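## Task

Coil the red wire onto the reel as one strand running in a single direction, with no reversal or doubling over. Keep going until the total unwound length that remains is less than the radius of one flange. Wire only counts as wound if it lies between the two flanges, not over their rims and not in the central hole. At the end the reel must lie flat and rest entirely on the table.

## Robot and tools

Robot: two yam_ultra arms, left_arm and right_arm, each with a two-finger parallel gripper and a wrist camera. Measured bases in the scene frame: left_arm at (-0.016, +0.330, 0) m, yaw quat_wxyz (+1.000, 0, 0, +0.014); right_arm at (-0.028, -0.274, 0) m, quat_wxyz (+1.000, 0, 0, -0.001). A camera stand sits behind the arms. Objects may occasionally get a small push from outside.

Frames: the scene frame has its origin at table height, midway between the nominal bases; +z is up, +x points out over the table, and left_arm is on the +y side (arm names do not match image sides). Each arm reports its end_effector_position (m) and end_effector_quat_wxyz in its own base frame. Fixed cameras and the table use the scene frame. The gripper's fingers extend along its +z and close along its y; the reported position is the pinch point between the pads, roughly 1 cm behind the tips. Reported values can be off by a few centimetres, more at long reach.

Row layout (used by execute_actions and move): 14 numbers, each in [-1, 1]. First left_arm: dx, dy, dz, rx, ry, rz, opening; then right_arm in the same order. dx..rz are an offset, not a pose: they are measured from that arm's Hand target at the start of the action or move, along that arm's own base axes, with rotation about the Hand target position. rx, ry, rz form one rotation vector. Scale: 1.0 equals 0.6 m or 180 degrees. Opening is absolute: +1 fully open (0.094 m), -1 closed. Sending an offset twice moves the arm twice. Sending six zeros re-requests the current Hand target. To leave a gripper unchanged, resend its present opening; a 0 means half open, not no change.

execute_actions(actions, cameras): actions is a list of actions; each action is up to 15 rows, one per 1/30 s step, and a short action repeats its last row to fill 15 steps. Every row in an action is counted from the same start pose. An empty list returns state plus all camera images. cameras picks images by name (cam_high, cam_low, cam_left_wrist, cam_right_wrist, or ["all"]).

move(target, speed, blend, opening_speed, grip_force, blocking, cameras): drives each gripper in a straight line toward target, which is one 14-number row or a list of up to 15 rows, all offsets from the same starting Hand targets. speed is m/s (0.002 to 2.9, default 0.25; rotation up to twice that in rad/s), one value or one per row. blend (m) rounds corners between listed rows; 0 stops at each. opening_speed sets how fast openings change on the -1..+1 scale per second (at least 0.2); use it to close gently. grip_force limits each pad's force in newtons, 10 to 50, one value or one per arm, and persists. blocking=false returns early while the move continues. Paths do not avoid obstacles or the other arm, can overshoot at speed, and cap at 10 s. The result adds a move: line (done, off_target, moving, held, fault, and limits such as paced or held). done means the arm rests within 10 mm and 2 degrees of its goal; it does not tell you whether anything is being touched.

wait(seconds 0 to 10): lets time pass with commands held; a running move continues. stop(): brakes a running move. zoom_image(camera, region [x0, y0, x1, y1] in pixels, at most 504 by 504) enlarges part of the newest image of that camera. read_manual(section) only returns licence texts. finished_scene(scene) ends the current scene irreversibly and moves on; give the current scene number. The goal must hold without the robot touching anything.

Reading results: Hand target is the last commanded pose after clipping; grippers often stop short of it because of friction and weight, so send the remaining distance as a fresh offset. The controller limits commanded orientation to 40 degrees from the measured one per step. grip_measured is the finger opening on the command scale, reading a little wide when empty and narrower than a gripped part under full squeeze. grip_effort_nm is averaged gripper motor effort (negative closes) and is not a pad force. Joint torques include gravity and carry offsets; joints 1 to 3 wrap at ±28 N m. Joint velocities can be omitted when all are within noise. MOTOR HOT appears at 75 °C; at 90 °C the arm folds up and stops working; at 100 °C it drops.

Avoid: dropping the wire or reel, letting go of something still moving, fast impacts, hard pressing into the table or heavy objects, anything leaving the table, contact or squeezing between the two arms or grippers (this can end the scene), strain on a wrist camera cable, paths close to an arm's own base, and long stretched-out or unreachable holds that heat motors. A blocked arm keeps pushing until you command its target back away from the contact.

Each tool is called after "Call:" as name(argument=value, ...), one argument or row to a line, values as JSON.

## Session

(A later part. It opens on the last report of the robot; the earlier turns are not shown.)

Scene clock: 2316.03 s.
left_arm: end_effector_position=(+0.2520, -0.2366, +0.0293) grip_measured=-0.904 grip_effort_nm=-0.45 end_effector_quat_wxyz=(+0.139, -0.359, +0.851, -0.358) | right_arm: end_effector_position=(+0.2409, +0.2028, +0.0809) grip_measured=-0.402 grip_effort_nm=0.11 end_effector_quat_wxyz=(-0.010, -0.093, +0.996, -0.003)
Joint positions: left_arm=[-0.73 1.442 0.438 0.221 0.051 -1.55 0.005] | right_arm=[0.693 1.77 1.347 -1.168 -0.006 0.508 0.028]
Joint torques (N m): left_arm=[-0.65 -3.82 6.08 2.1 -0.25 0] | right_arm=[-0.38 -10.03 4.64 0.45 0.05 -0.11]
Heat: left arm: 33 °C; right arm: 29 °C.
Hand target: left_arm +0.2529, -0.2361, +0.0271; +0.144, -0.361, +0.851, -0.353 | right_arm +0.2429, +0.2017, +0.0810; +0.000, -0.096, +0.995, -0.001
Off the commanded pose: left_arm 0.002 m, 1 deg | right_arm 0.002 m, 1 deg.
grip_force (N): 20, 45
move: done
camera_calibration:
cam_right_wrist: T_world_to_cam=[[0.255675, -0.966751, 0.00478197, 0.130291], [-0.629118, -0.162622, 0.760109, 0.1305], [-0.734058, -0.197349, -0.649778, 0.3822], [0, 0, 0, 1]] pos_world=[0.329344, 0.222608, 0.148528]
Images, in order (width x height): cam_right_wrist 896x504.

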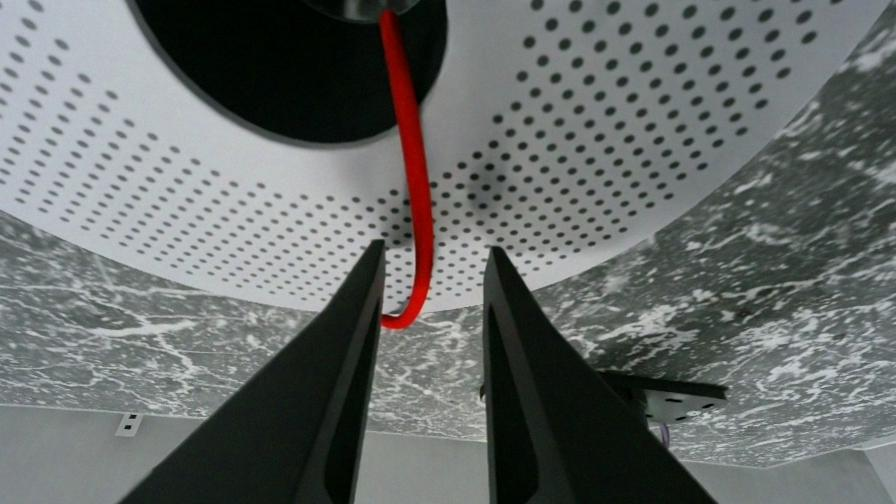

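Call:
move(
  target=[0,0,0,0,0,0,-1.0,0,0,0,0,0,0,-1.0],
  speed=0.1,
  opening_speed=0.8,
  cameras=["cam_right_wrist"],
)

Scene clock: 2350.80 s.
left_arm: end_effector_position=(+0.2520, -0.2366, +0.0293) grip_measured=-0.904 grip_effort_nm=-0.45 end_effector_quat_wxyz=(+0.139, -0.359, +0.851, -0.358) | right_arm: end_effector_position=(+0.2410, +0.2029, +0.0809) grip_measured=-0.936 grip_effort_nm=-0.88 end_effector_quat_wxyz=(-0.010, -0.093, +0.996, -0.003)
Joint positions: left_arm=[-0.73 1.442 0.438 0.221 0.051 -1.55 0.005] | right_arm=[0.693 1.77 1.347 -1.168 -0.006 0.507 0.003]
Joint torques (N m): left_arm=[-0.68 -3.81 6.11 2.1 -0.24 -0.01] | right_arm=[-0.27 -10.07 4.74 0.46 0.1 -0.11]
Heat: left arm: 34 °C; right arm: 29 °C.
Hand target: left_arm +0.2529, -0.2361, +0.0271; +0.144, -0.361, +0.851, -0.353 | right_arm +0.2429, +0.2017, +0.0810; -0.001, -0.096, +0.995, -0.001
Off the commanded pose: left_arm 0.002 m, 1 deg | right_arm 0.002 m, 1 deg.
grip_force (N): 20, 45
move: done
camera_calibration:
cam_right_wrist: T_world_to_cam=[[0.256027, -0.966659, 0.00461602, 0.130153], [-0.629262, -0.163036, 0.7599, 0.130734], [-0.733811, -0.19746, -0.650024, 0.382252], [0, 0, 0, 1]] pos_world=[0.329444, 0.222608, 0.148528]
Images, in order (width x height): cam_right_wrist 896x504.

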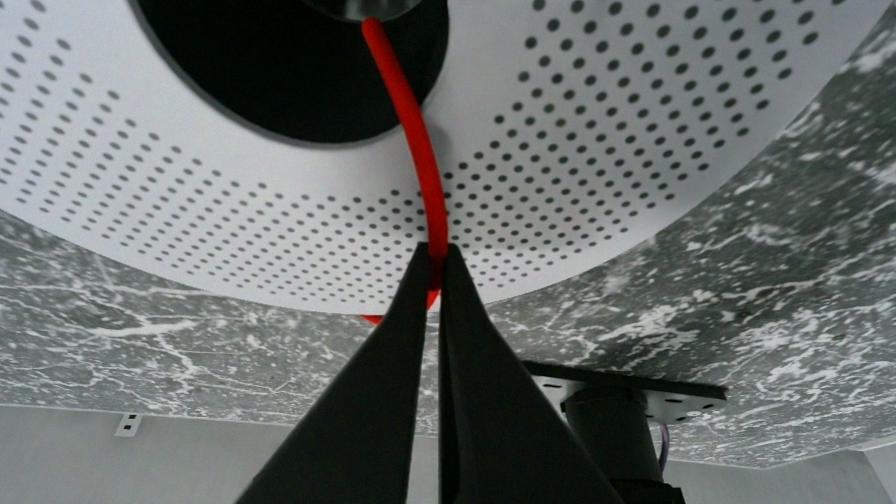

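Call:
move(
  target=[
    [0,0,0,0,0,0,-1.0,0,0,0.02,0,0,0,-1.0],
    [0,0,0,0,0,0,-1.0,-0.08,-0.016,0.045,0,0,0,-1.0],
  ],
  speed=0.1,
  blend=[0.01,0],
  cameras=["cam_right_wrist","cam_high","cam_low","cam_left_wrist"],
)

Scene clock: 2365.43 s.
left_arm: end_effector_position=(+0.2520, -0.2366, +0.0293) grip_measured=-0.904 grip_effort_nm=-0.45 end_effector_quat_wxyz=(+0.139, -0.359, +0.851, -0.358) | right_arm: end_effector_position=(+0.2021, +0.1994, +0.1062) grip_measured=-0.938 grip_effort_nm=-0.95 end_effector_quat_wxyz=(+0.003, -0.099, +0.995, +0.006)
Joint positions: left_arm=[-0.73 1.442 0.438 0.221 0.051 -1.55 0.005] | right_arm=[0.771 1.608 1.266 -1.216 -0.006 0.573 0.003]
Joint torques (N m): left_arm=[-0.65 -3.88 6.11 2.09 -0.24 -0.01] | right_arm=[0.09 -9.59 4.64 0.02 0.07 0.12]
Heat: left arm: 34 °C; right arm: 29 °C.
Hand target: left_arm +0.2529, -0.2361, +0.0271; +0.144, -0.361, +0.851, -0.353 | right_arm +0.1949, +0.1921, +0.1080; +0.000, -0.096, +0.995, -0.001
Off the commanded pose: left_arm 0.002 m, 1 deg | right_arm 0.010 m, 1 deg.
grip_force (N): 20, 45
move: done; blend cut to 0.006 m at target 1
camera_calibration:
cam_left_wrist: T_world_to_cam=[[0.555483, -0.436646, 0.707657, -0.26794], [-0.81107, -0.0969018, 0.576867, 0.172602], [-0.183313, -0.894399, -0.407978, -0.0439027], [0, 0, 0, 1]] pos_world=[0.28078, -0.139536, 0.07213]
cam_right_wrist: T_world_to_cam=[[0.267845, -0.963411, -0.00996547, 0.135121], [-0.645568, -0.187138, 0.74042, 0.0966459], [-0.715193, -0.191884, -0.672071, 0.366928], [0, 0, 0, 1]] pos_world=[0.288624, 0.218671, 0.176389]

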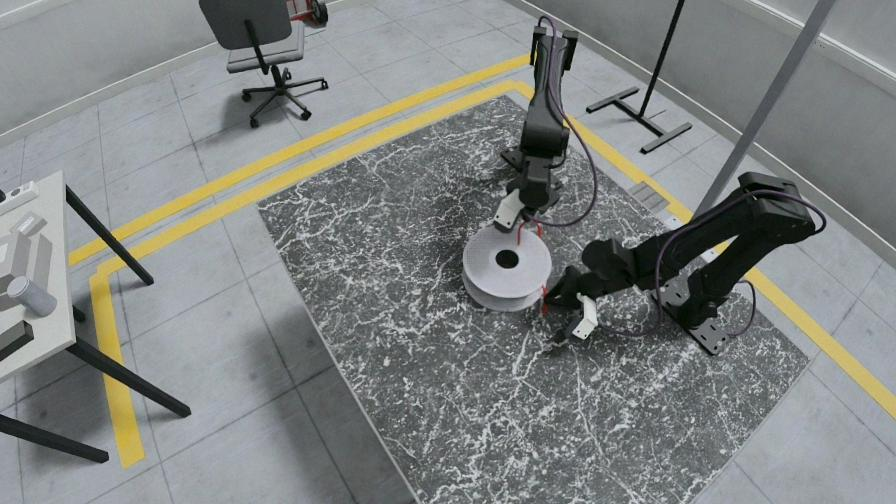

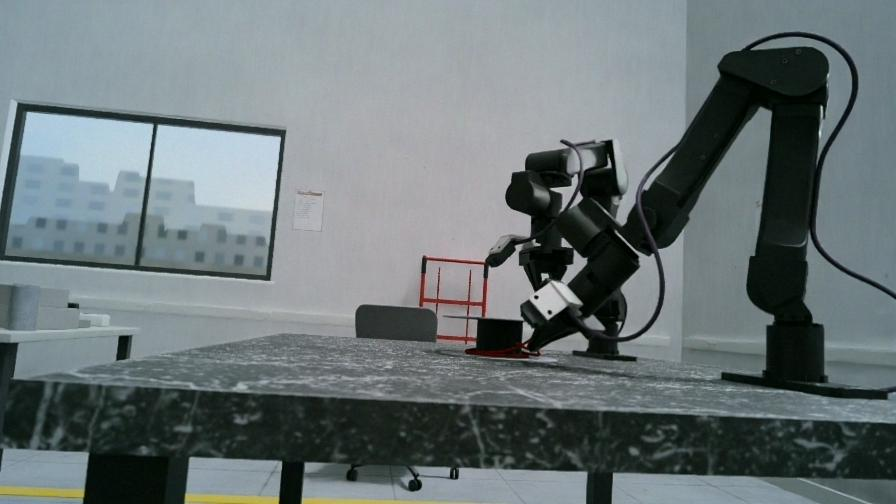

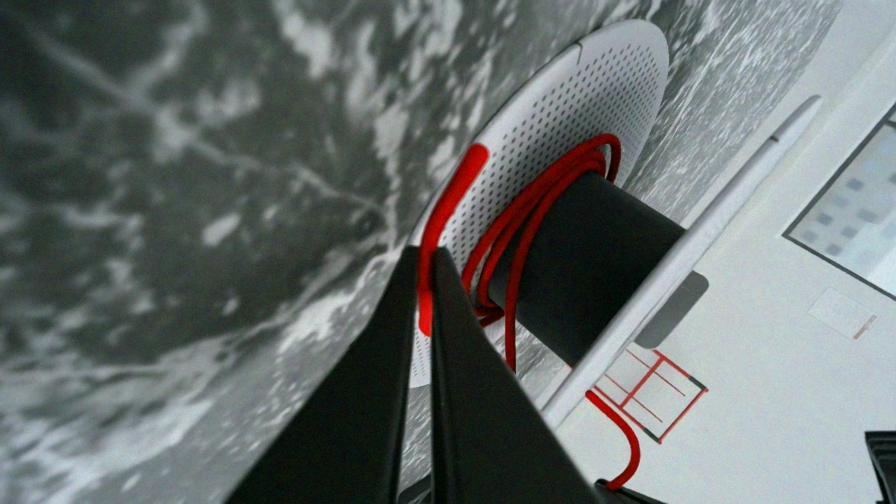

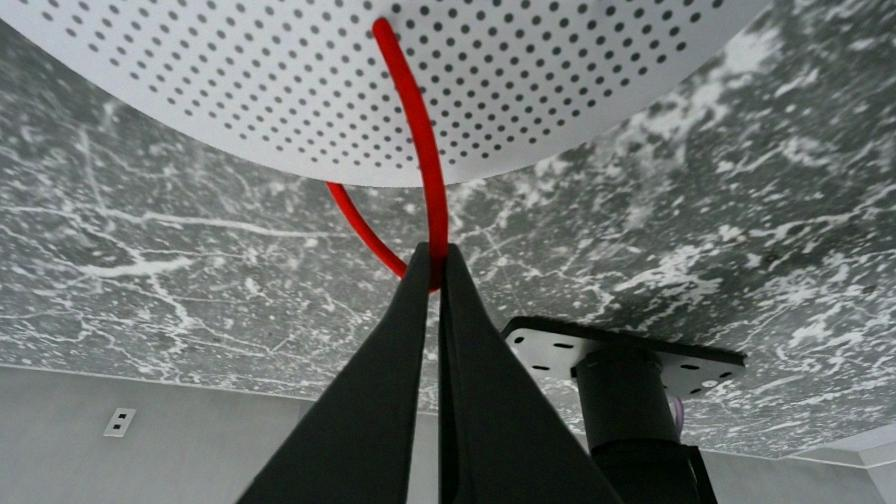

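Call:
move(
  target=[
    [0,0,0,0,0,0,-1.0,-0.055,0.005,0.0,0,0,-0.2,-1.0],
    [0,0,0,0,0,0,-1.0,-0.055,0.005,-0.02,0,0,-0.42,-1.0],
    [0,0,0,0,0,0,-1.0,-0.055,0.0,-0.12,0,0,-0.42,-1.0],
  ],
  speed=[0.12,0.2,0.12],
  blend=[0.01,0.01,0],
  cameras=["cam_right_wrist","cam_high","cam_low","cam_left_wrist"],
)

Scene clock: 2398.10 s.
left_arm: end_effector_position=(+0.2520, -0.2366, +0.0293) grip_measured=-0.904 grip_effort_nm=-0.45 end_effector_quat_wxyz=(+0.139, -0.359, +0.851, -0.358) | right_arm: end_effector_position=(+0.1632, +0.1954, +0.0419) grip_measured=-0.938 grip_effort_nm=-0.95 end_effector_quat_wxyz=(-0.002, +0.529, +0.849, +0.007)
Joint positions: left_arm=[-0.73 1.442 0.438 0.221 0.051 -1.55 0.005] | right_arm=[0.867 1.555 0.95 -0.952 -0.006 1.982 0.003]
Joint torques (N m): left_arm=[-0.66 -3.88 6.08 2.1 -0.24 0] | right_arm=[-0.13 -5.24 4.55 0.38 0.04 0.16]
Heat: left arm: 35 °C; right arm: 29 °C.
Hand target: left_arm +0.2528, -0.2361, +0.0271; +0.144, -0.361, +0.851, -0.353 | right_arm +0.1619, +0.1921, +0.0360; -0.001, +0.534, +0.845, +0.000
Off the commanded pose: left_arm 0.002 m, 1 deg | right_arm 0.007 m, 1 deg.
grip_force (N): 20, 45
move: done
camera_calibration:
cam_left_wrist: T_world_to_cam=[[0.555483, -0.436646, 0.707657, -0.26794], [-0.81107, -0.0969018, 0.576867, 0.172602], [-0.183313, -0.894399, -0.407978, -0.0439027], [0, 0, 0, 1]] pos_world=[0.28078, -0.139536, 0.07213]
cam_right_wrist: T_world_to_cam=[[-0.863338, -0.504546, -0.00901314, 0.235985], [-0.33804, 0.56498, 0.752679, -0.0792932], [-0.374669, 0.652863, -0.658326, 0.0739719], [0, 0, 0, 1]] pos_world=[0.204646, 0.115571, 0.110507]

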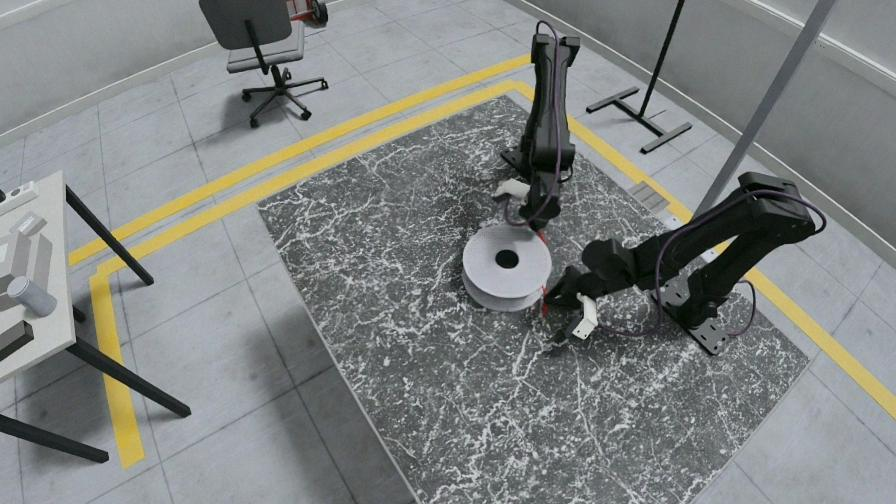

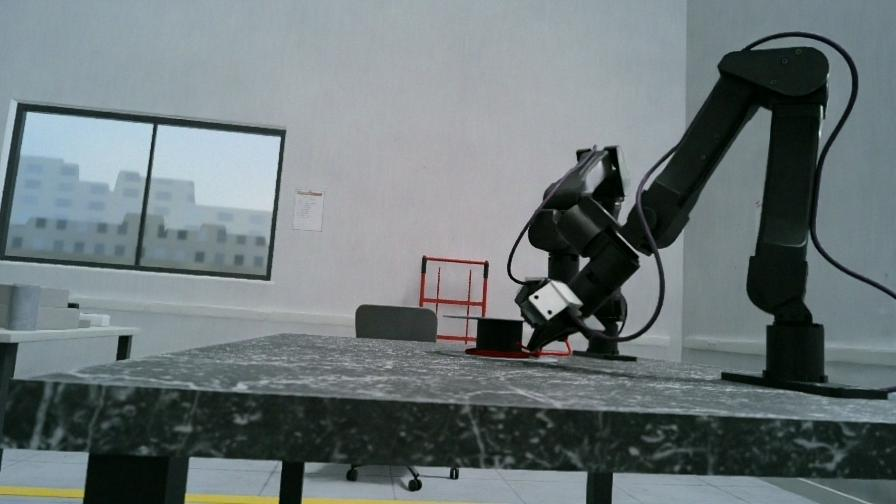

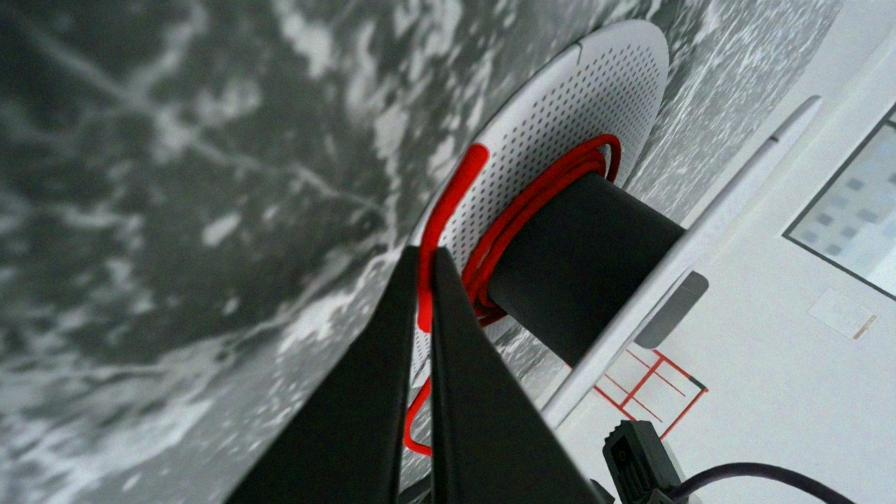

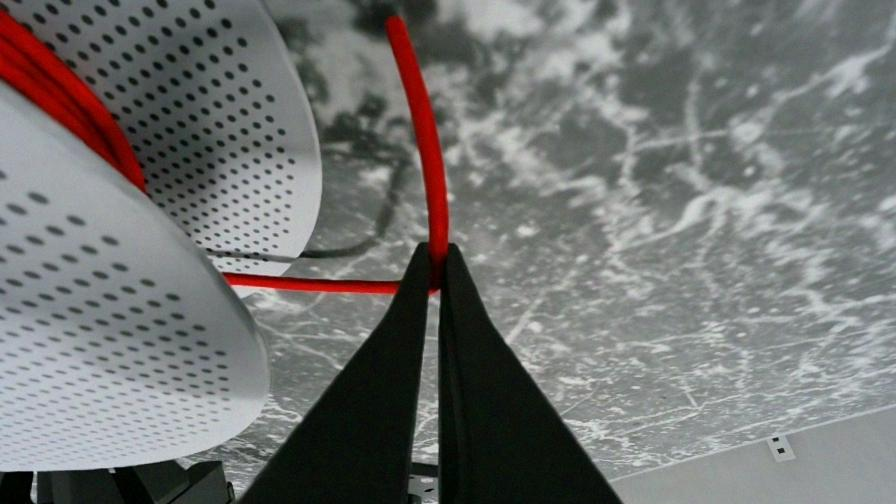

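Call:
move(
  target=[
    [0,0,0,0,0,0,-1.0,0,0,-0.04,0,0,0,-1.0],
    [0,0,0,0,0,0,-1.0,0,0,-0.04,0,0,0,-0.5],
    [0,0,0,0,0,0,-1.0,0,0,0.1,0,0,0,-0.5],
  ],
  speed=[0.12,0.1,0.15],
  cameras=["cam_right_wrist","cam_high"],
)

Scene clock: 2467.50 s.
left_arm: end_effector_position=(+0.2520, -0.2366, +0.0293) grip_measured=-0.904 grip_effort_nm=-0.45 end_effector_quat_wxyz=(+0.139, -0.359, +0.851, -0.358) | right_arm: end_effector_position=(+0.1601, +0.1916, +0.0855) grip_measured=-0.502 grip_effort_nm=0.11 end_effector_quat_wxyz=(-0.004, +0.529, +0.848, -0.008)
Joint positions: left_arm=[-0.73 1.442 0.438 0.221 0.051 -1.55 0.005] | right_arm=[0.867 1.518 1.093 -1.163 -0.006 1.983 0.023]
Joint torques (N m): left_arm=[-0.65 -3.86 6.13 2.09 -0.23 0] | right_arm=[0.01 -7.62 7.84 -0.13 0.04 0.11]
Heat: left arm: 36 °C; right arm: 29 °C.
Hand target: left_arm +0.2529, -0.2361, +0.0271; +0.144, -0.361, +0.851, -0.353 | right_arm +0.1619, +0.1921, +0.0960; -0.001, +0.534, +0.845, +0.000
Off the commanded pose: left_arm 0.002 m, 1 deg | right_arm 0.011 m, 1 deg.
grip_force (N): 20, 45
move: off_target (right_arm)
camera_calibration:
cam_right_wrist: T_world_to_cam=[[-0.863628, -0.50377, 0.0190397, 0.229296], [-0.323176, 0.582226, 0.746037, -0.116145], [-0.386917, 0.638145, -0.665633, 0.109275], [0, 0, 0, 1]] pos_world=[0.202772, 0.113402, 0.15502]
Images, in order (width x height): cam_high 896x504, cam_right_wrist 896x504.

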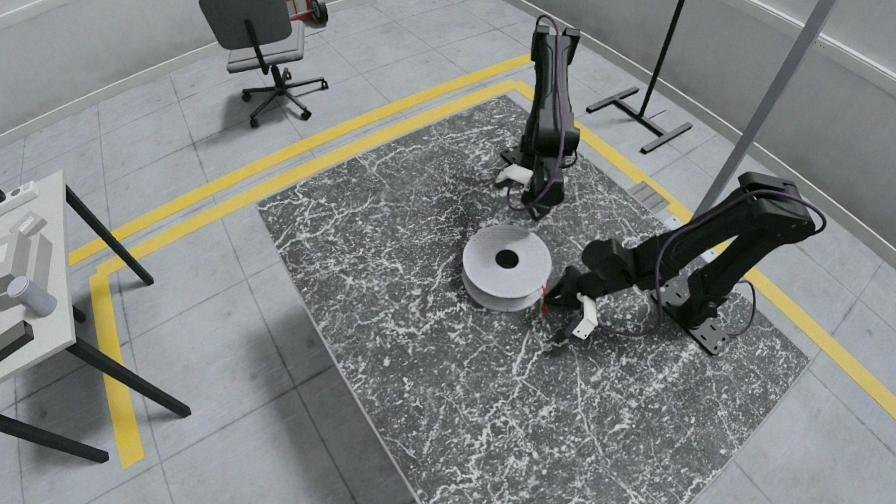

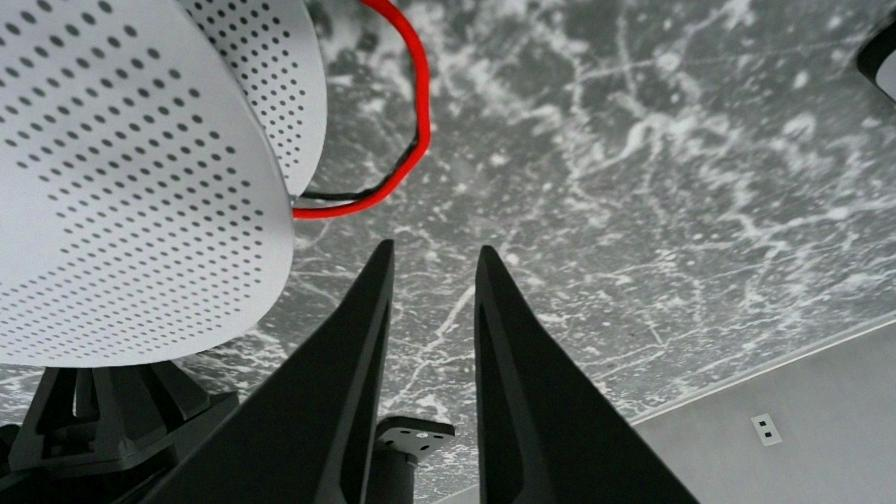

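Call:
move(
  target=[
    [0,0,0,0,0,0,-1.0,0,0,0.03,0,0,0,-0.6],
    [0,0,0,0,0,0,-1.0,0.2085,0.08,0.0267,0,0,-0.0194,-0.6],
  ],
  speed=[0.15,0.3],
  cameras=["cam_right_wrist"],
)

Scene clock: 2475.97 s.
left_arm: end_effector_position=(+0.2520, -0.2366, +0.0293) grip_measured=-0.904 grip_effort_nm=-0.45 end_effector_quat_wxyz=(+0.139, -0.359, +0.851, -0.358) | right_arm: end_effector_position=(+0.2849, +0.2399, +0.1095) grip_measured=-0.598 grip_effort_nm=-0.14 end_effector_quat_wxyz=(-0.003, +0.563, +0.826, +0.006)
Joint positions: left_arm=[-0.73 1.442 0.438 0.221 0.051 -1.55 0.005] | right_arm=[0.693 1.951 1.696 -1.307 -0.009 1.889 0.019]
Joint torques (N m): left_arm=[-0.66 -3.84 6.09 2.1 -0.25 -0.01] | right_arm=[-0.08 -9.02 8.46 -0.06 0.1 -0.11]
Heat: left arm: 36 °C; right arm: 29 °C.
Hand target: left_arm +0.2529, -0.2361, +0.0271; +0.144, -0.361, +0.851, -0.353 | right_arm +0.2870, +0.2401, +0.1120; -0.001, +0.559, +0.829, +0.000
Off the commanded pose: left_arm 0.002 m, 1 deg | right_arm 0.003 m, 1 deg.
grip_force (N): 20, 45
move: done
camera_calibration:
cam_right_wrist: T_world_to_cam=[[-0.901456, -0.432836, -0.00557843, 0.357428], [-0.288524, 0.591195, 0.753154, -0.134602], [-0.322694, 0.680545, -0.65782, 0.113466], [0, 0, 0, 1]] pos_world=[0.319984, 0.157065, 0.17801]
Images, in order (width x height): cam_right_wrist 896x504.

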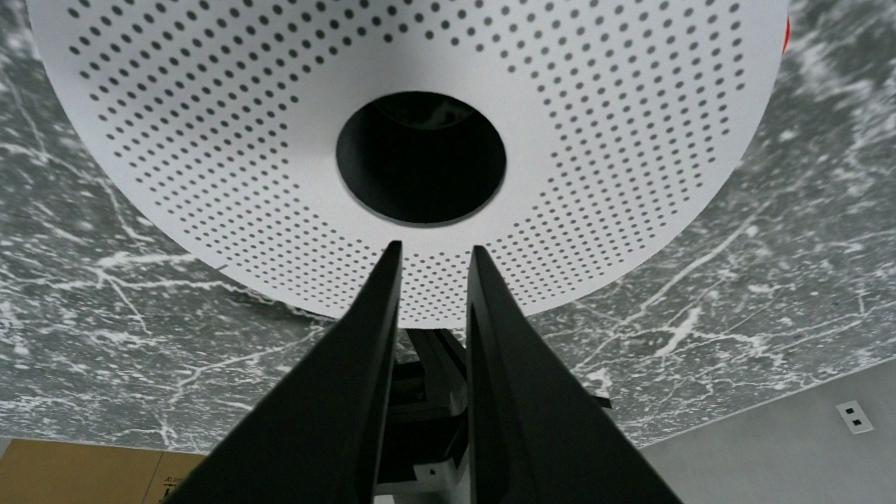

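Call:
move(
  target=[
    [0,0,0,0,0,0,-1.0,0,0,-0.06,0,0,0,-0.6],
    [0,0,0,0,0,0,-1.0,0,0,-0.0915,0,0,0,-0.6],
    [0,0,0,0,0,0,-1.0,0,0,-0.0915,0,0,0,0.15],
  ],
  speed=[0.15,0.08,0.1],
  blend=[0.01,0,0],
  cameras=["cam_right_wrist"],
)

Scene clock: 2526.53 s.
left_arm: end_effector_position=(+0.2521, -0.2365, +0.0293) grip_measured=-0.904 grip_effort_nm=-0.45 end_effector_quat_wxyz=(+0.139, -0.359, +0.851, -0.358) | right_arm: end_effector_position=(+0.2891, +0.2423, +0.0685) grip_measured=-0.021 grip_effort_nm=1.25 end_effector_quat_wxyz=(+0.001, +0.563, +0.827, +0.012)
Joint positions: left_arm=[-0.73 1.442 0.438 0.221 0.05 -1.55 0.005] | right_arm=[0.692 1.971 1.56 -1.136 -0.006 1.888 0.046]
Joint torques (N m): left_arm=[-0.64 -3.86 6.11 2.09 -0.24 -0.02] | right_arm=[0.05 -8.79 4.74 0.4 0.04 -0.06]
Heat: left arm: 37 °C; right arm: 31 °C.
Hand target: left_arm +0.2529, -0.2361, +0.0271; +0.144, -0.361, +0.851, -0.353 | right_arm +0.2869, +0.2402, +0.0570; -0.001, +0.559, +0.829, -0.001
Off the commanded pose: left_arm 0.002 m, 1 deg | right_arm 0.012 m, 2 deg.
grip_force (N): 20, 45
move: off_target (right_arm); blend cut to 0.0095 m at target 1
camera_calibration:
cam_right_wrist: T_world_to_cam=[[-0.900981, -0.433377, -0.0204436, 0.362987], [-0.298878, 0.585824, 0.753314, -0.0996886], [-0.314492, 0.684832, -0.657343, 0.0827285], [0, 0, 0, 1]] pos_world=[0.323267, 0.159055, 0.136899]
Images, in order (width x height): cam_right_wrist 896x504.

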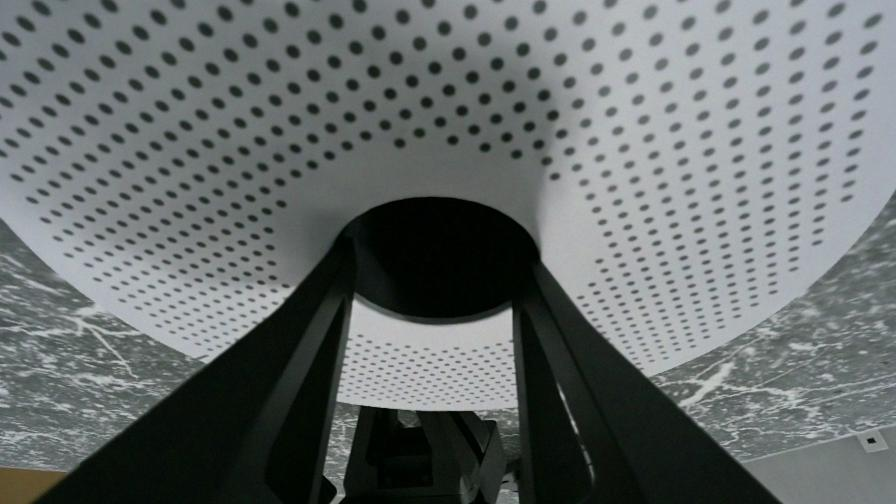

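Call:
move(
  target=[
    [0,0,0,0,0,0,-0.5,0,0,0,0,0,0,0.15],
    [-0.052,0.048,0.07,0,0,0,-0.5,0,0,0,0,0,0,0.15],
  ],
  speed=[0.1,0.12],
  cameras=["cam_left_wrist","cam_low","cam_high"],
)

Scene clock: 2542.53 s.
left_arm: end_effector_position=(+0.2273, -0.2141, +0.0754) grip_measured=-0.502 grip_effort_nm=0.15 end_effector_quat_wxyz=(+0.143, -0.358, +0.848, -0.365) | right_arm: end_effector_position=(+0.2891, +0.2423, +0.0685) grip_measured=-0.021 grip_effort_nm=1.25 end_effector_quat_wxyz=(+0.001, +0.563, +0.827, +0.012)
Joint positions: left_arm=[-0.73 1.112 0.438 -0.093 0.049 -1.55 0.023] | right_arm=[0.692 1.971 1.56 -1.136 -0.006 1.888 0.046]
Joint torques (N m): left_arm=[-0.5 -4.03 5.41 1.85 -0.21 0.01] | right_arm=[0.08 -8.64 4.82 0.43 0.05 -0.05]
Heat: left arm: 37 °C; right arm: 30 °C.
Hand target: left_arm +0.2217, -0.2073, +0.0690; +0.144, -0.361, +0.851, -0.353 | right_arm +0.2869, +0.2402, +0.0570; -0.001, +0.559, +0.829, -0.001
Off the commanded pose: left_arm 0.011 m, 1 deg | right_arm 0.012 m, 2 deg.
grip_force (N): 20, 45
move: off_target (left_arm, right_arm)
camera_calibration:
cam_left_wrist: T_world_to_cam=[[0.546956, -0.428942, 0.718921, -0.274224], [-0.81826, -0.0924665, 0.567363, 0.131481], [-0.17689, -0.898587, -0.401561, -0.0122299], [0, 0, 0, 1]] pos_world=[0.25541, -0.116458, 0.117637]
Images, in order (width x height): cam_high 896x504, cam_low 896x504, cam_left_wrist 896x504.

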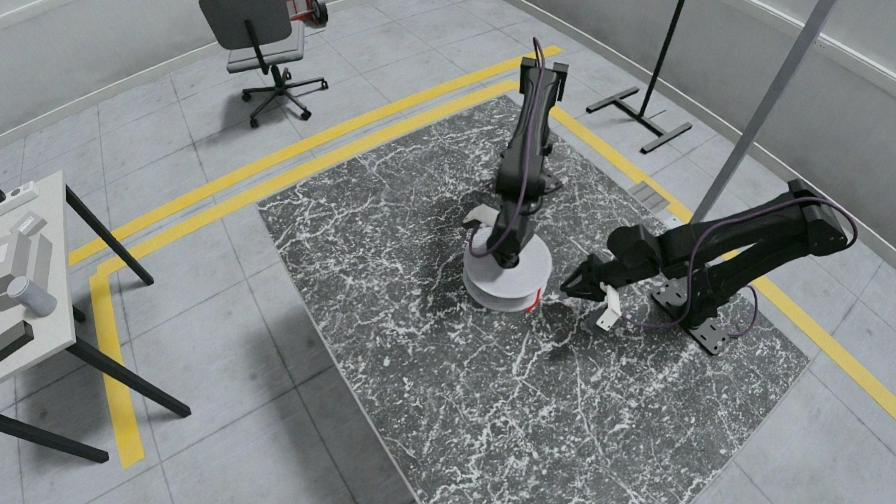

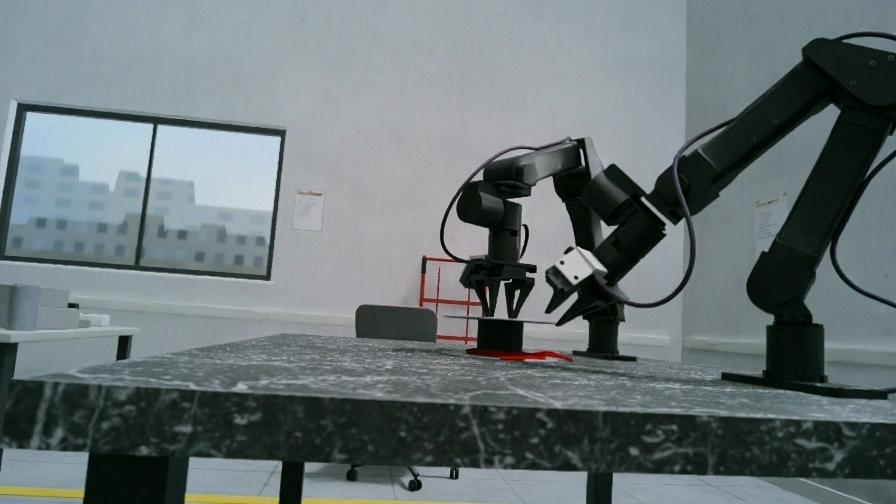

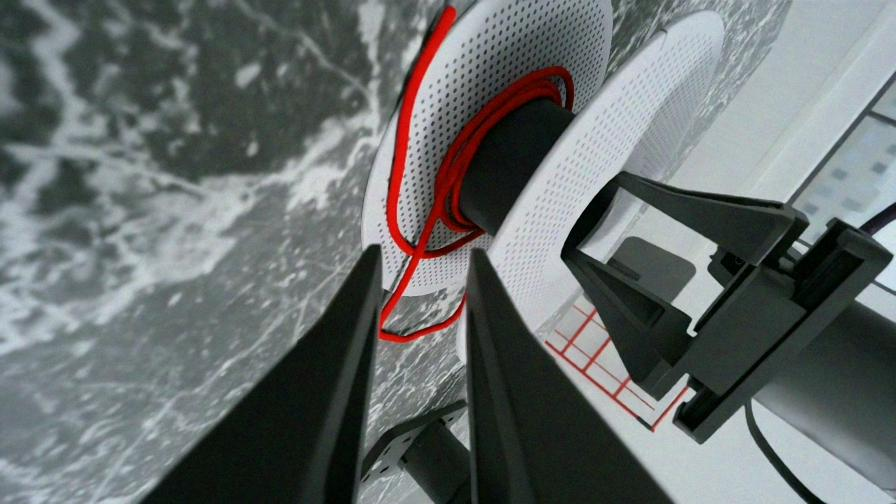

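Call:
move(
  target=[
    [0,0,0,0,0,0,-0.5,0,0,0,0,0,0,-0.6],
    [0,0,0,0,0,0,-0.5,0,0,0.09,0,0,0,-0.6],
    [0,0,0,0,0,0,-0.5,-0.169,-0.1112,0.1,0,0,0,-0.6],
  ],
  speed=[0.2,0.2,0.3],
  cameras=["cam_left_wrist"],
)

Scene clock: 2630.53 s.
left_arm: end_effector_position=(+0.2273, -0.2140, +0.0753) grip_measured=-0.502 grip_effort_nm=0.14 end_effector_quat_wxyz=(+0.143, -0.358, +0.848, -0.365) | right_arm: end_effector_position=(+0.1885, +0.1758, +0.1194) grip_measured=-0.598 grip_effort_nm=-0.14 end_effector_quat_wxyz=(-0.003, +0.557, +0.831, +0.002)
Joint positions: left_arm=[-0.73 1.112 0.438 -0.093 0.049 -1.55 0.023] | right_arm=[0.742 1.515 1.226 -1.279 -0.007 1.923 0.019]
Joint torques (N m): left_arm=[-0.5 -4.04 5.42 1.87 -0.2 0.01] | right_arm=[0.25 -7.17 4.72 0.29 0.02 0.14]
Heat: left arm: 37 °C; right arm: 29 °C.
Hand target: left_arm +0.2217, -0.2073, +0.0691; +0.144, -0.361, +0.851, -0.353 | right_arm +0.1855, +0.1734, +0.1170; -0.001, +0.560, +0.829, +0.000
Off the commanded pose: left_arm 0.011 m, 1 deg | right_arm 0.004 m, 1 deg.
grip_force (N): 20, 45
move: off_target (left_arm)
camera_calibration:
cam_left_wrist: T_world_to_cam=[[0.547137, -0.429181, 0.718641, -0.274192], [-0.818096, -0.0925504, 0.567585, 0.13146], [-0.177086, -0.898464, -0.401749, -0.0121832], [0, 0, 0, 1]] pos_world=[0.25541, -0.116457, 0.117537]
Images, in order (width x height): cam_left_wrist 896x504.

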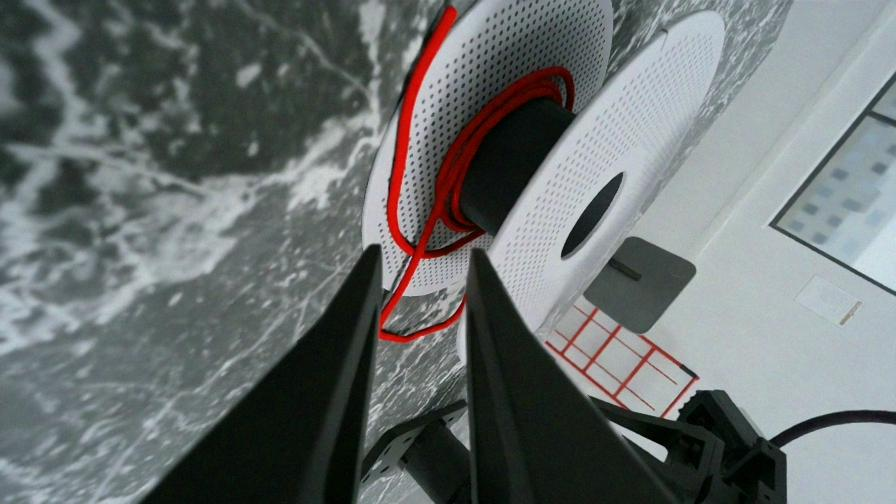

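Call:
move(
  target=[
    [0,0,0,0,0,0,-0.5,0,0,0,0,0,0.6,-0.5],
    [0,0,0,0,0,0,-0.5,0,0,-0.03,0,0,-0.7889,-0.5],
  ],
  speed=0.6,
  cameras=["cam_right_wrist"],
)

Scene clock: 2643.93 s.
left_arm: end_effector_position=(+0.2273, -0.2140, +0.0753) grip_measured=-0.502 grip_effort_nm=0.15 end_effector_quat_wxyz=(+0.143, -0.358, +0.848, -0.365) | right_arm: end_effector_position=(+0.1895, +0.1747, +0.1023) grip_measured=-0.502 grip_effort_nm=0.11 end_effector_quat_wxyz=(+0.001, +0.965, -0.263, +0.010)
Joint positions: left_arm=[-0.73 1.112 0.438 -0.093 0.049 -1.55 0.023] | right_arm=[0.754 1.515 1.158 -1.205 0.018 -1.856 0.023]
Joint torques (N m): left_arm=[-0.53 -4.04 5.37 1.87 -0.21 0.01] | right_arm=[-0.62 -6.76 4.53 0.31 -0.17 -0.11]
Heat: left arm: 37 °C; right arm: 29 °C.
Hand target: left_arm +0.2217, -0.2073, +0.0691; +0.144, -0.361, +0.851, -0.353 | right_arm +0.1855, +0.1735, +0.0990; -0.001, +0.966, -0.259, +0.001
Off the commanded pose: left_arm 0.011 m, 1 deg | right_arm 0.005 m, 1 deg.
grip_force (N): 20, 45
move: off_target (left_arm)
camera_calibration:
cam_right_wrist: T_world_to_cam=[[0.4425, 0.896764, 0.0026959, -0.244622], [0.582527, -0.289725, 0.759422, -0.129928], [0.681804, -0.334474, -0.650593, 0.10851], [0, 0, 0, 1]] pos_world=[0.109949, 0.218018, 0.169925]
Images, in order (width x height): cam_right_wrist 896x504.

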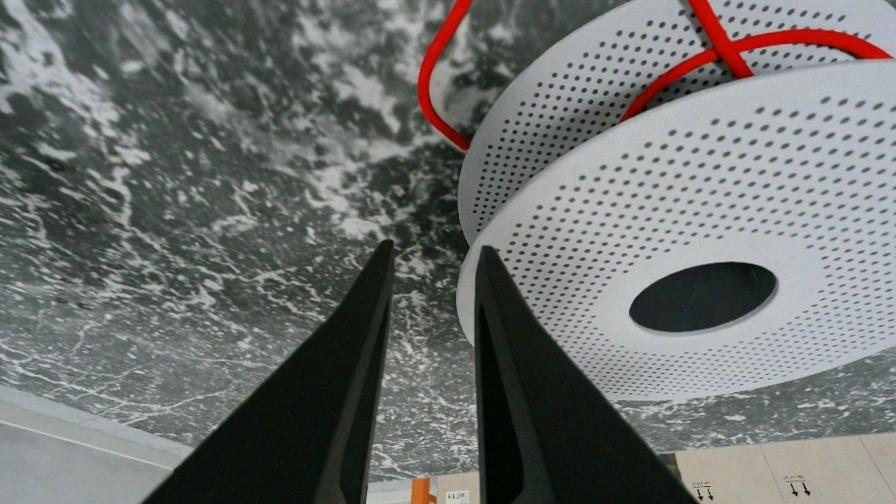

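Call:
move(
  target=[
    [-0.03,0.04,0.03,0,0,0,-0.5,0,0,0.03,0,0,-0.5833,-0.6],
    [-0.03,0.04,0.03,0,0,0,-0.5,0.169,0.111,0.0217,0,0,-0.5833,-0.6],
  ],
  speed=[0.4,0.3],
  cameras=["cam_right_wrist"],
)

Scene clock: 2685.13 s.
left_arm: end_effector_position=(+0.2096, -0.1909, +0.0972) grip_measured=-0.502 grip_effort_nm=0.14 end_effector_quat_wxyz=(+0.148, -0.361, +0.845, -0.366) | right_arm: end_effector_position=(+0.2830, +0.2372, +0.1083) grip_measured=-0.598 grip_effort_nm=-0.14 end_effector_quat_wxyz=(-0.001, -0.379, +0.925, -0.004)
Joint positions: left_arm=[-0.707 0.901 0.438 -0.297 0.056 -1.537 0.023] | right_arm=[0.698 1.953 1.695 -1.317 0.006 -0.079 0.019]
Joint torques (N m): left_arm=[0.62 -2.55 5.37 1.89 -0.02 0.14] | right_arm=[-0.2 -9.29 8.5 0.1 -0.01 -0.1]
Heat: left arm: 37 °C; right arm: 29 °C.
Hand target: left_arm +0.2037, -0.1833, +0.0871; +0.144, -0.361, +0.851, -0.353 | right_arm +0.2869, +0.2401, +0.1120; +0.000, -0.382, +0.924, -0.001
Off the commanded pose: left_arm 0.014 m, 2 deg | right_arm 0.006 m, 1 deg.
grip_force (N): 20, 45
move: off_target (left_arm)
camera_calibration:
cam_right_wrist: T_world_to_cam=[[0.751397, -0.659814, 0.00689754, -0.0606894], [-0.440255, -0.493522, 0.750074, 0.167899], [-0.491505, -0.56664, -0.661318, 0.457926], [0, 0, 0, 1]] pos_world=[0.344593, 0.302298, 0.177316]
Images, in order (width x height): cam_right_wrist 896x504.

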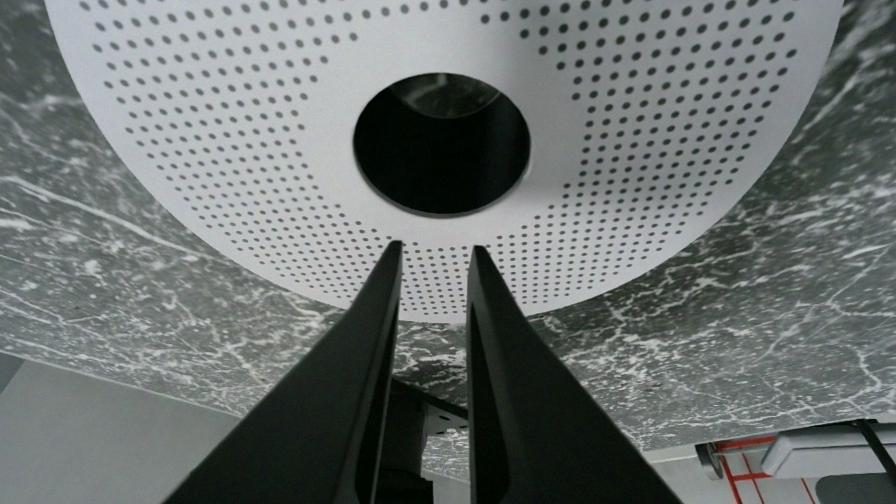

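Call:
move(
  target=[
    [0,0,0,0,0,0,-0.5,0,0,-0.06,0,0,0,-0.6],
    [0,0,0,0,0,0,-0.5,0,0,-0.0915,0,0,0,-0.6],
    [0,0,0,0,0,0,-0.5,0,0,-0.0915,0,0,0,0.15],
    [0,0,0,0,0,0,-0.5,0,0,-0.0915,0,0,-0.5,0.15],
  ],
  speed=[0.15,0.08,0.1,0.25],
  blend=[0.01,0,0,0],
  cameras=["cam_right_wrist","cam_left_wrist","cam_high"],
)

Scene clock: 2700.73 s.
left_arm: end_effector_position=(+0.2096, -0.1909, +0.0972) grip_measured=-0.502 grip_effort_nm=0.15 end_effector_quat_wxyz=(+0.148, -0.361, +0.845, -0.366) | right_arm: end_effector_position=(+0.2882, +0.2427, +0.0677) grip_measured=-0.033 grip_effort_nm=1.25 end_effector_quat_wxyz=(+0.006, +0.367, +0.930, +0.009)
Joint positions: left_arm=[-0.707 0.901 0.438 -0.297 0.056 -1.537 0.023] | right_arm=[0.698 1.972 1.559 -1.136 0.002 1.449 0.045]
Joint torques (N m): left_arm=[0.64 -2.54 5.39 1.88 -0.02 0.13] | right_arm=[-0.53 -9.14 4.88 0.41 0 0.36]
Heat: left arm: 37 °C; right arm: 30 °C.
Hand target: left_arm +0.2037, -0.1833, +0.0871; +0.144, -0.361, +0.851, -0.353 | right_arm +0.2869, +0.2401, +0.0571; -0.001, +0.383, +0.924, -0.001
Off the commanded pose: left_arm 0.014 m, 2 deg | right_arm 0.011 m, 2 deg.
grip_force (N): 20, 45
move: off_target (left_arm, right_arm); blend cut to 0.0095 m at target 1
camera_calibration:
cam_left_wrist: T_world_to_cam=[[0.545039, -0.422299, 0.72429, -0.2692], [-0.822115, -0.0997014, 0.560523, 0.106913], [-0.164496, -0.900957, -0.40152, 0.0111528], [0, 0, 0, 1]] pos_world=[0.236454, -0.0929752, 0.139529]
cam_right_wrist: T_world_to_cam=[[-0.626752, -0.778986, -0.0190385, 0.367115], [-0.530965, 0.409064, 0.74212, 0.011018], [-0.570314, 0.475234, -0.669996, 0.207123], [0, 0, 0, 1]] pos_world=[0.354065, 0.183038, 0.137584]
Images, in order (width x height): cam_high 896x504, cam_left_wrist 896x504, cam_right_wrist 896x504.

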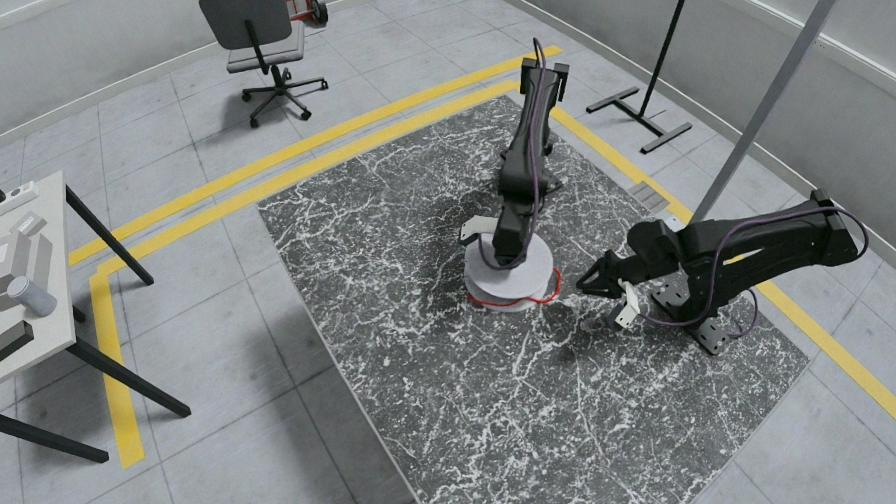

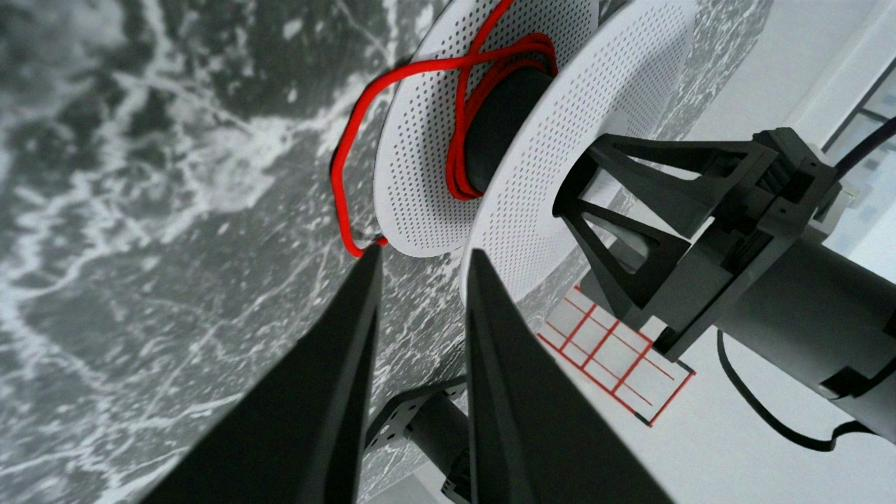

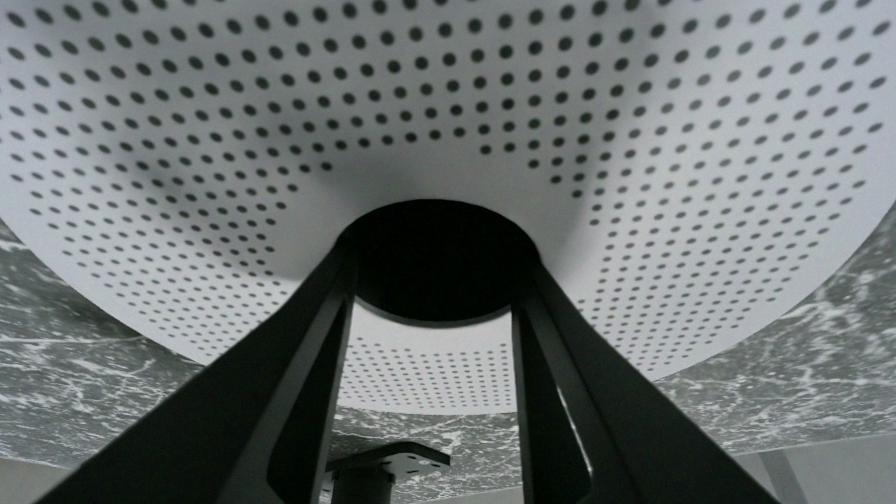

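Call:
zoom_image(
  camera="cam_high",
  region=[440, 210, 600, 330],
)

Call:
zoom_image(
  camera="cam_left_wrist",
  region=[300, 0, 700, 280],
)

Scaled by 3.150 from the camera's 896x504 image, which has a finer 1280x720 frame.

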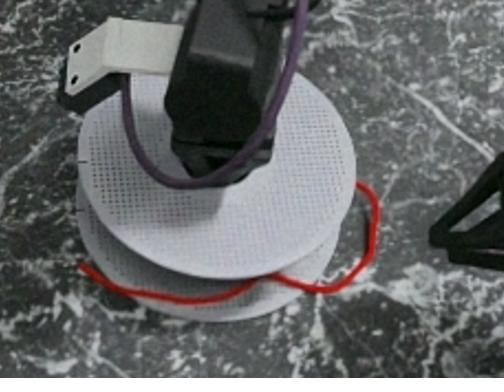

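Scaled by 1.260 from the camera's 896x504 image, which has a finer 1280x720 frame.

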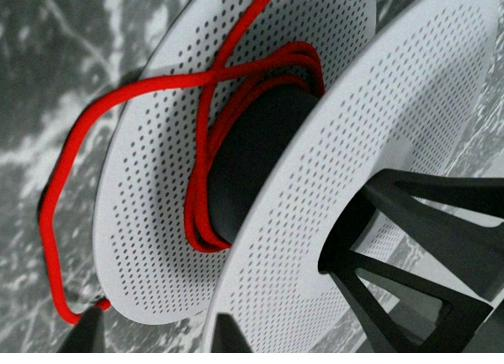

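Call:
move(
  target=[
    [-0.0728,-0.1378,0.0,0.0991,0.0974,-0.0273,-0.7,0,0,0,0,0,0,0.15],
    [-0.0728,-0.1378,-0.0702,0.0991,0.0974,-0.0273,-0.7,0,0,0,0,0,0,0.15],
  ],
  speed=[0.25,0.12],
  blend=[0.01,0],
  cameras=["cam_left_wrist","cam_low"],
)

Scene clock: 2744.47 s.
left_arm: end_effector_position=(+0.1622, -0.2728, +0.0533) grip_measured=-0.698 grip_effort_nm=-0.10 end_effector_quat_wxyz=(+0.047, -0.345, +0.920, -0.179) | right_arm: end_effector_position=(+0.2882, +0.2427, +0.0677) grip_measured=-0.033 grip_effort_nm=1.25 end_effector_quat_wxyz=(+0.006, +0.367, +0.930, +0.009)
Joint positions: left_arm=[-1.059 1.468 0.844 -0.577 -0.037 -1.768 0.014] | right_arm=[0.698 1.972 1.559 -1.136 0.002 1.45 0.045]
Joint torques (N m): left_arm=[-0.53 -4.74 5.04 1.31 -0.26 -0.04] | right_arm=[-0.5 -9.17 4.77 0.41 -0.01 0.39]
Heat: left arm: 37 °C; right arm: 29 °C.
Hand target: left_arm +0.1600, -0.2660, +0.0450; +0.052, -0.348, +0.922, -0.164 | right_arm +0.2869, +0.2401, +0.0571; -0.001, +0.383, +0.924, -0.001
Off the commanded pose: left_arm 0.011 m, 2 deg | right_arm 0.011 m, 2 deg.
grip_force (N): 20, 45
move: off_target (left_arm, right_arm)
camera_calibration:
cam_left_wrist: T_world_to_cam=[[0.666147, -0.653313, 0.359765, -0.30931], [-0.626831, -0.229038, 0.744731, 0.00754823], [-0.404142, -0.721612, -0.56209, 0.00833606], [0, 0, 0, 1]] pos_world=[0.214146, -0.194332, 0.110343]
Images, in order (width x height): cam_low 896x504, cam_left_wrist 896x504.

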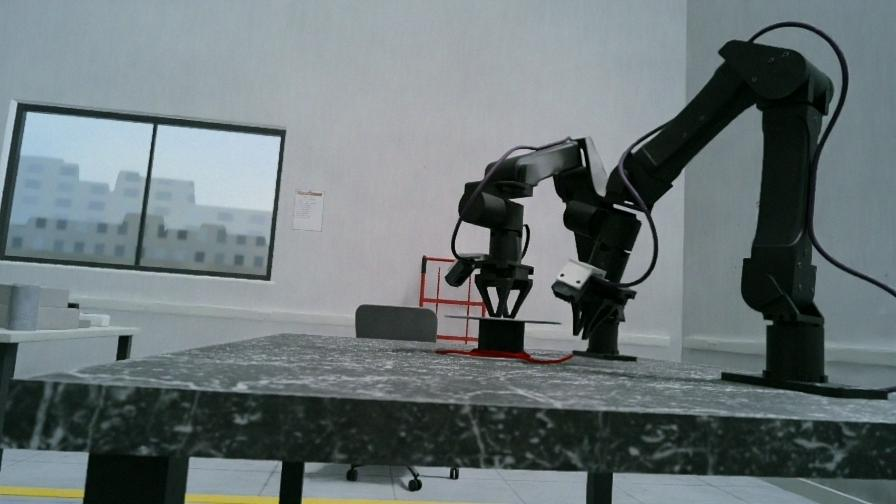

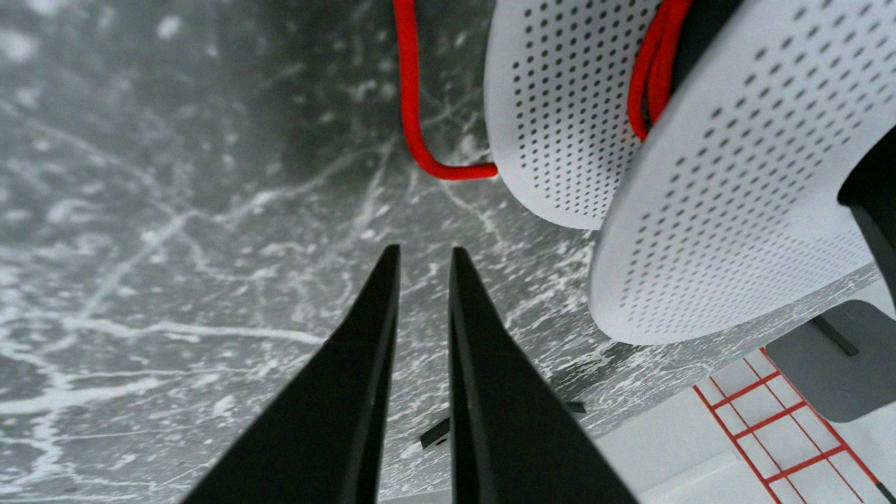

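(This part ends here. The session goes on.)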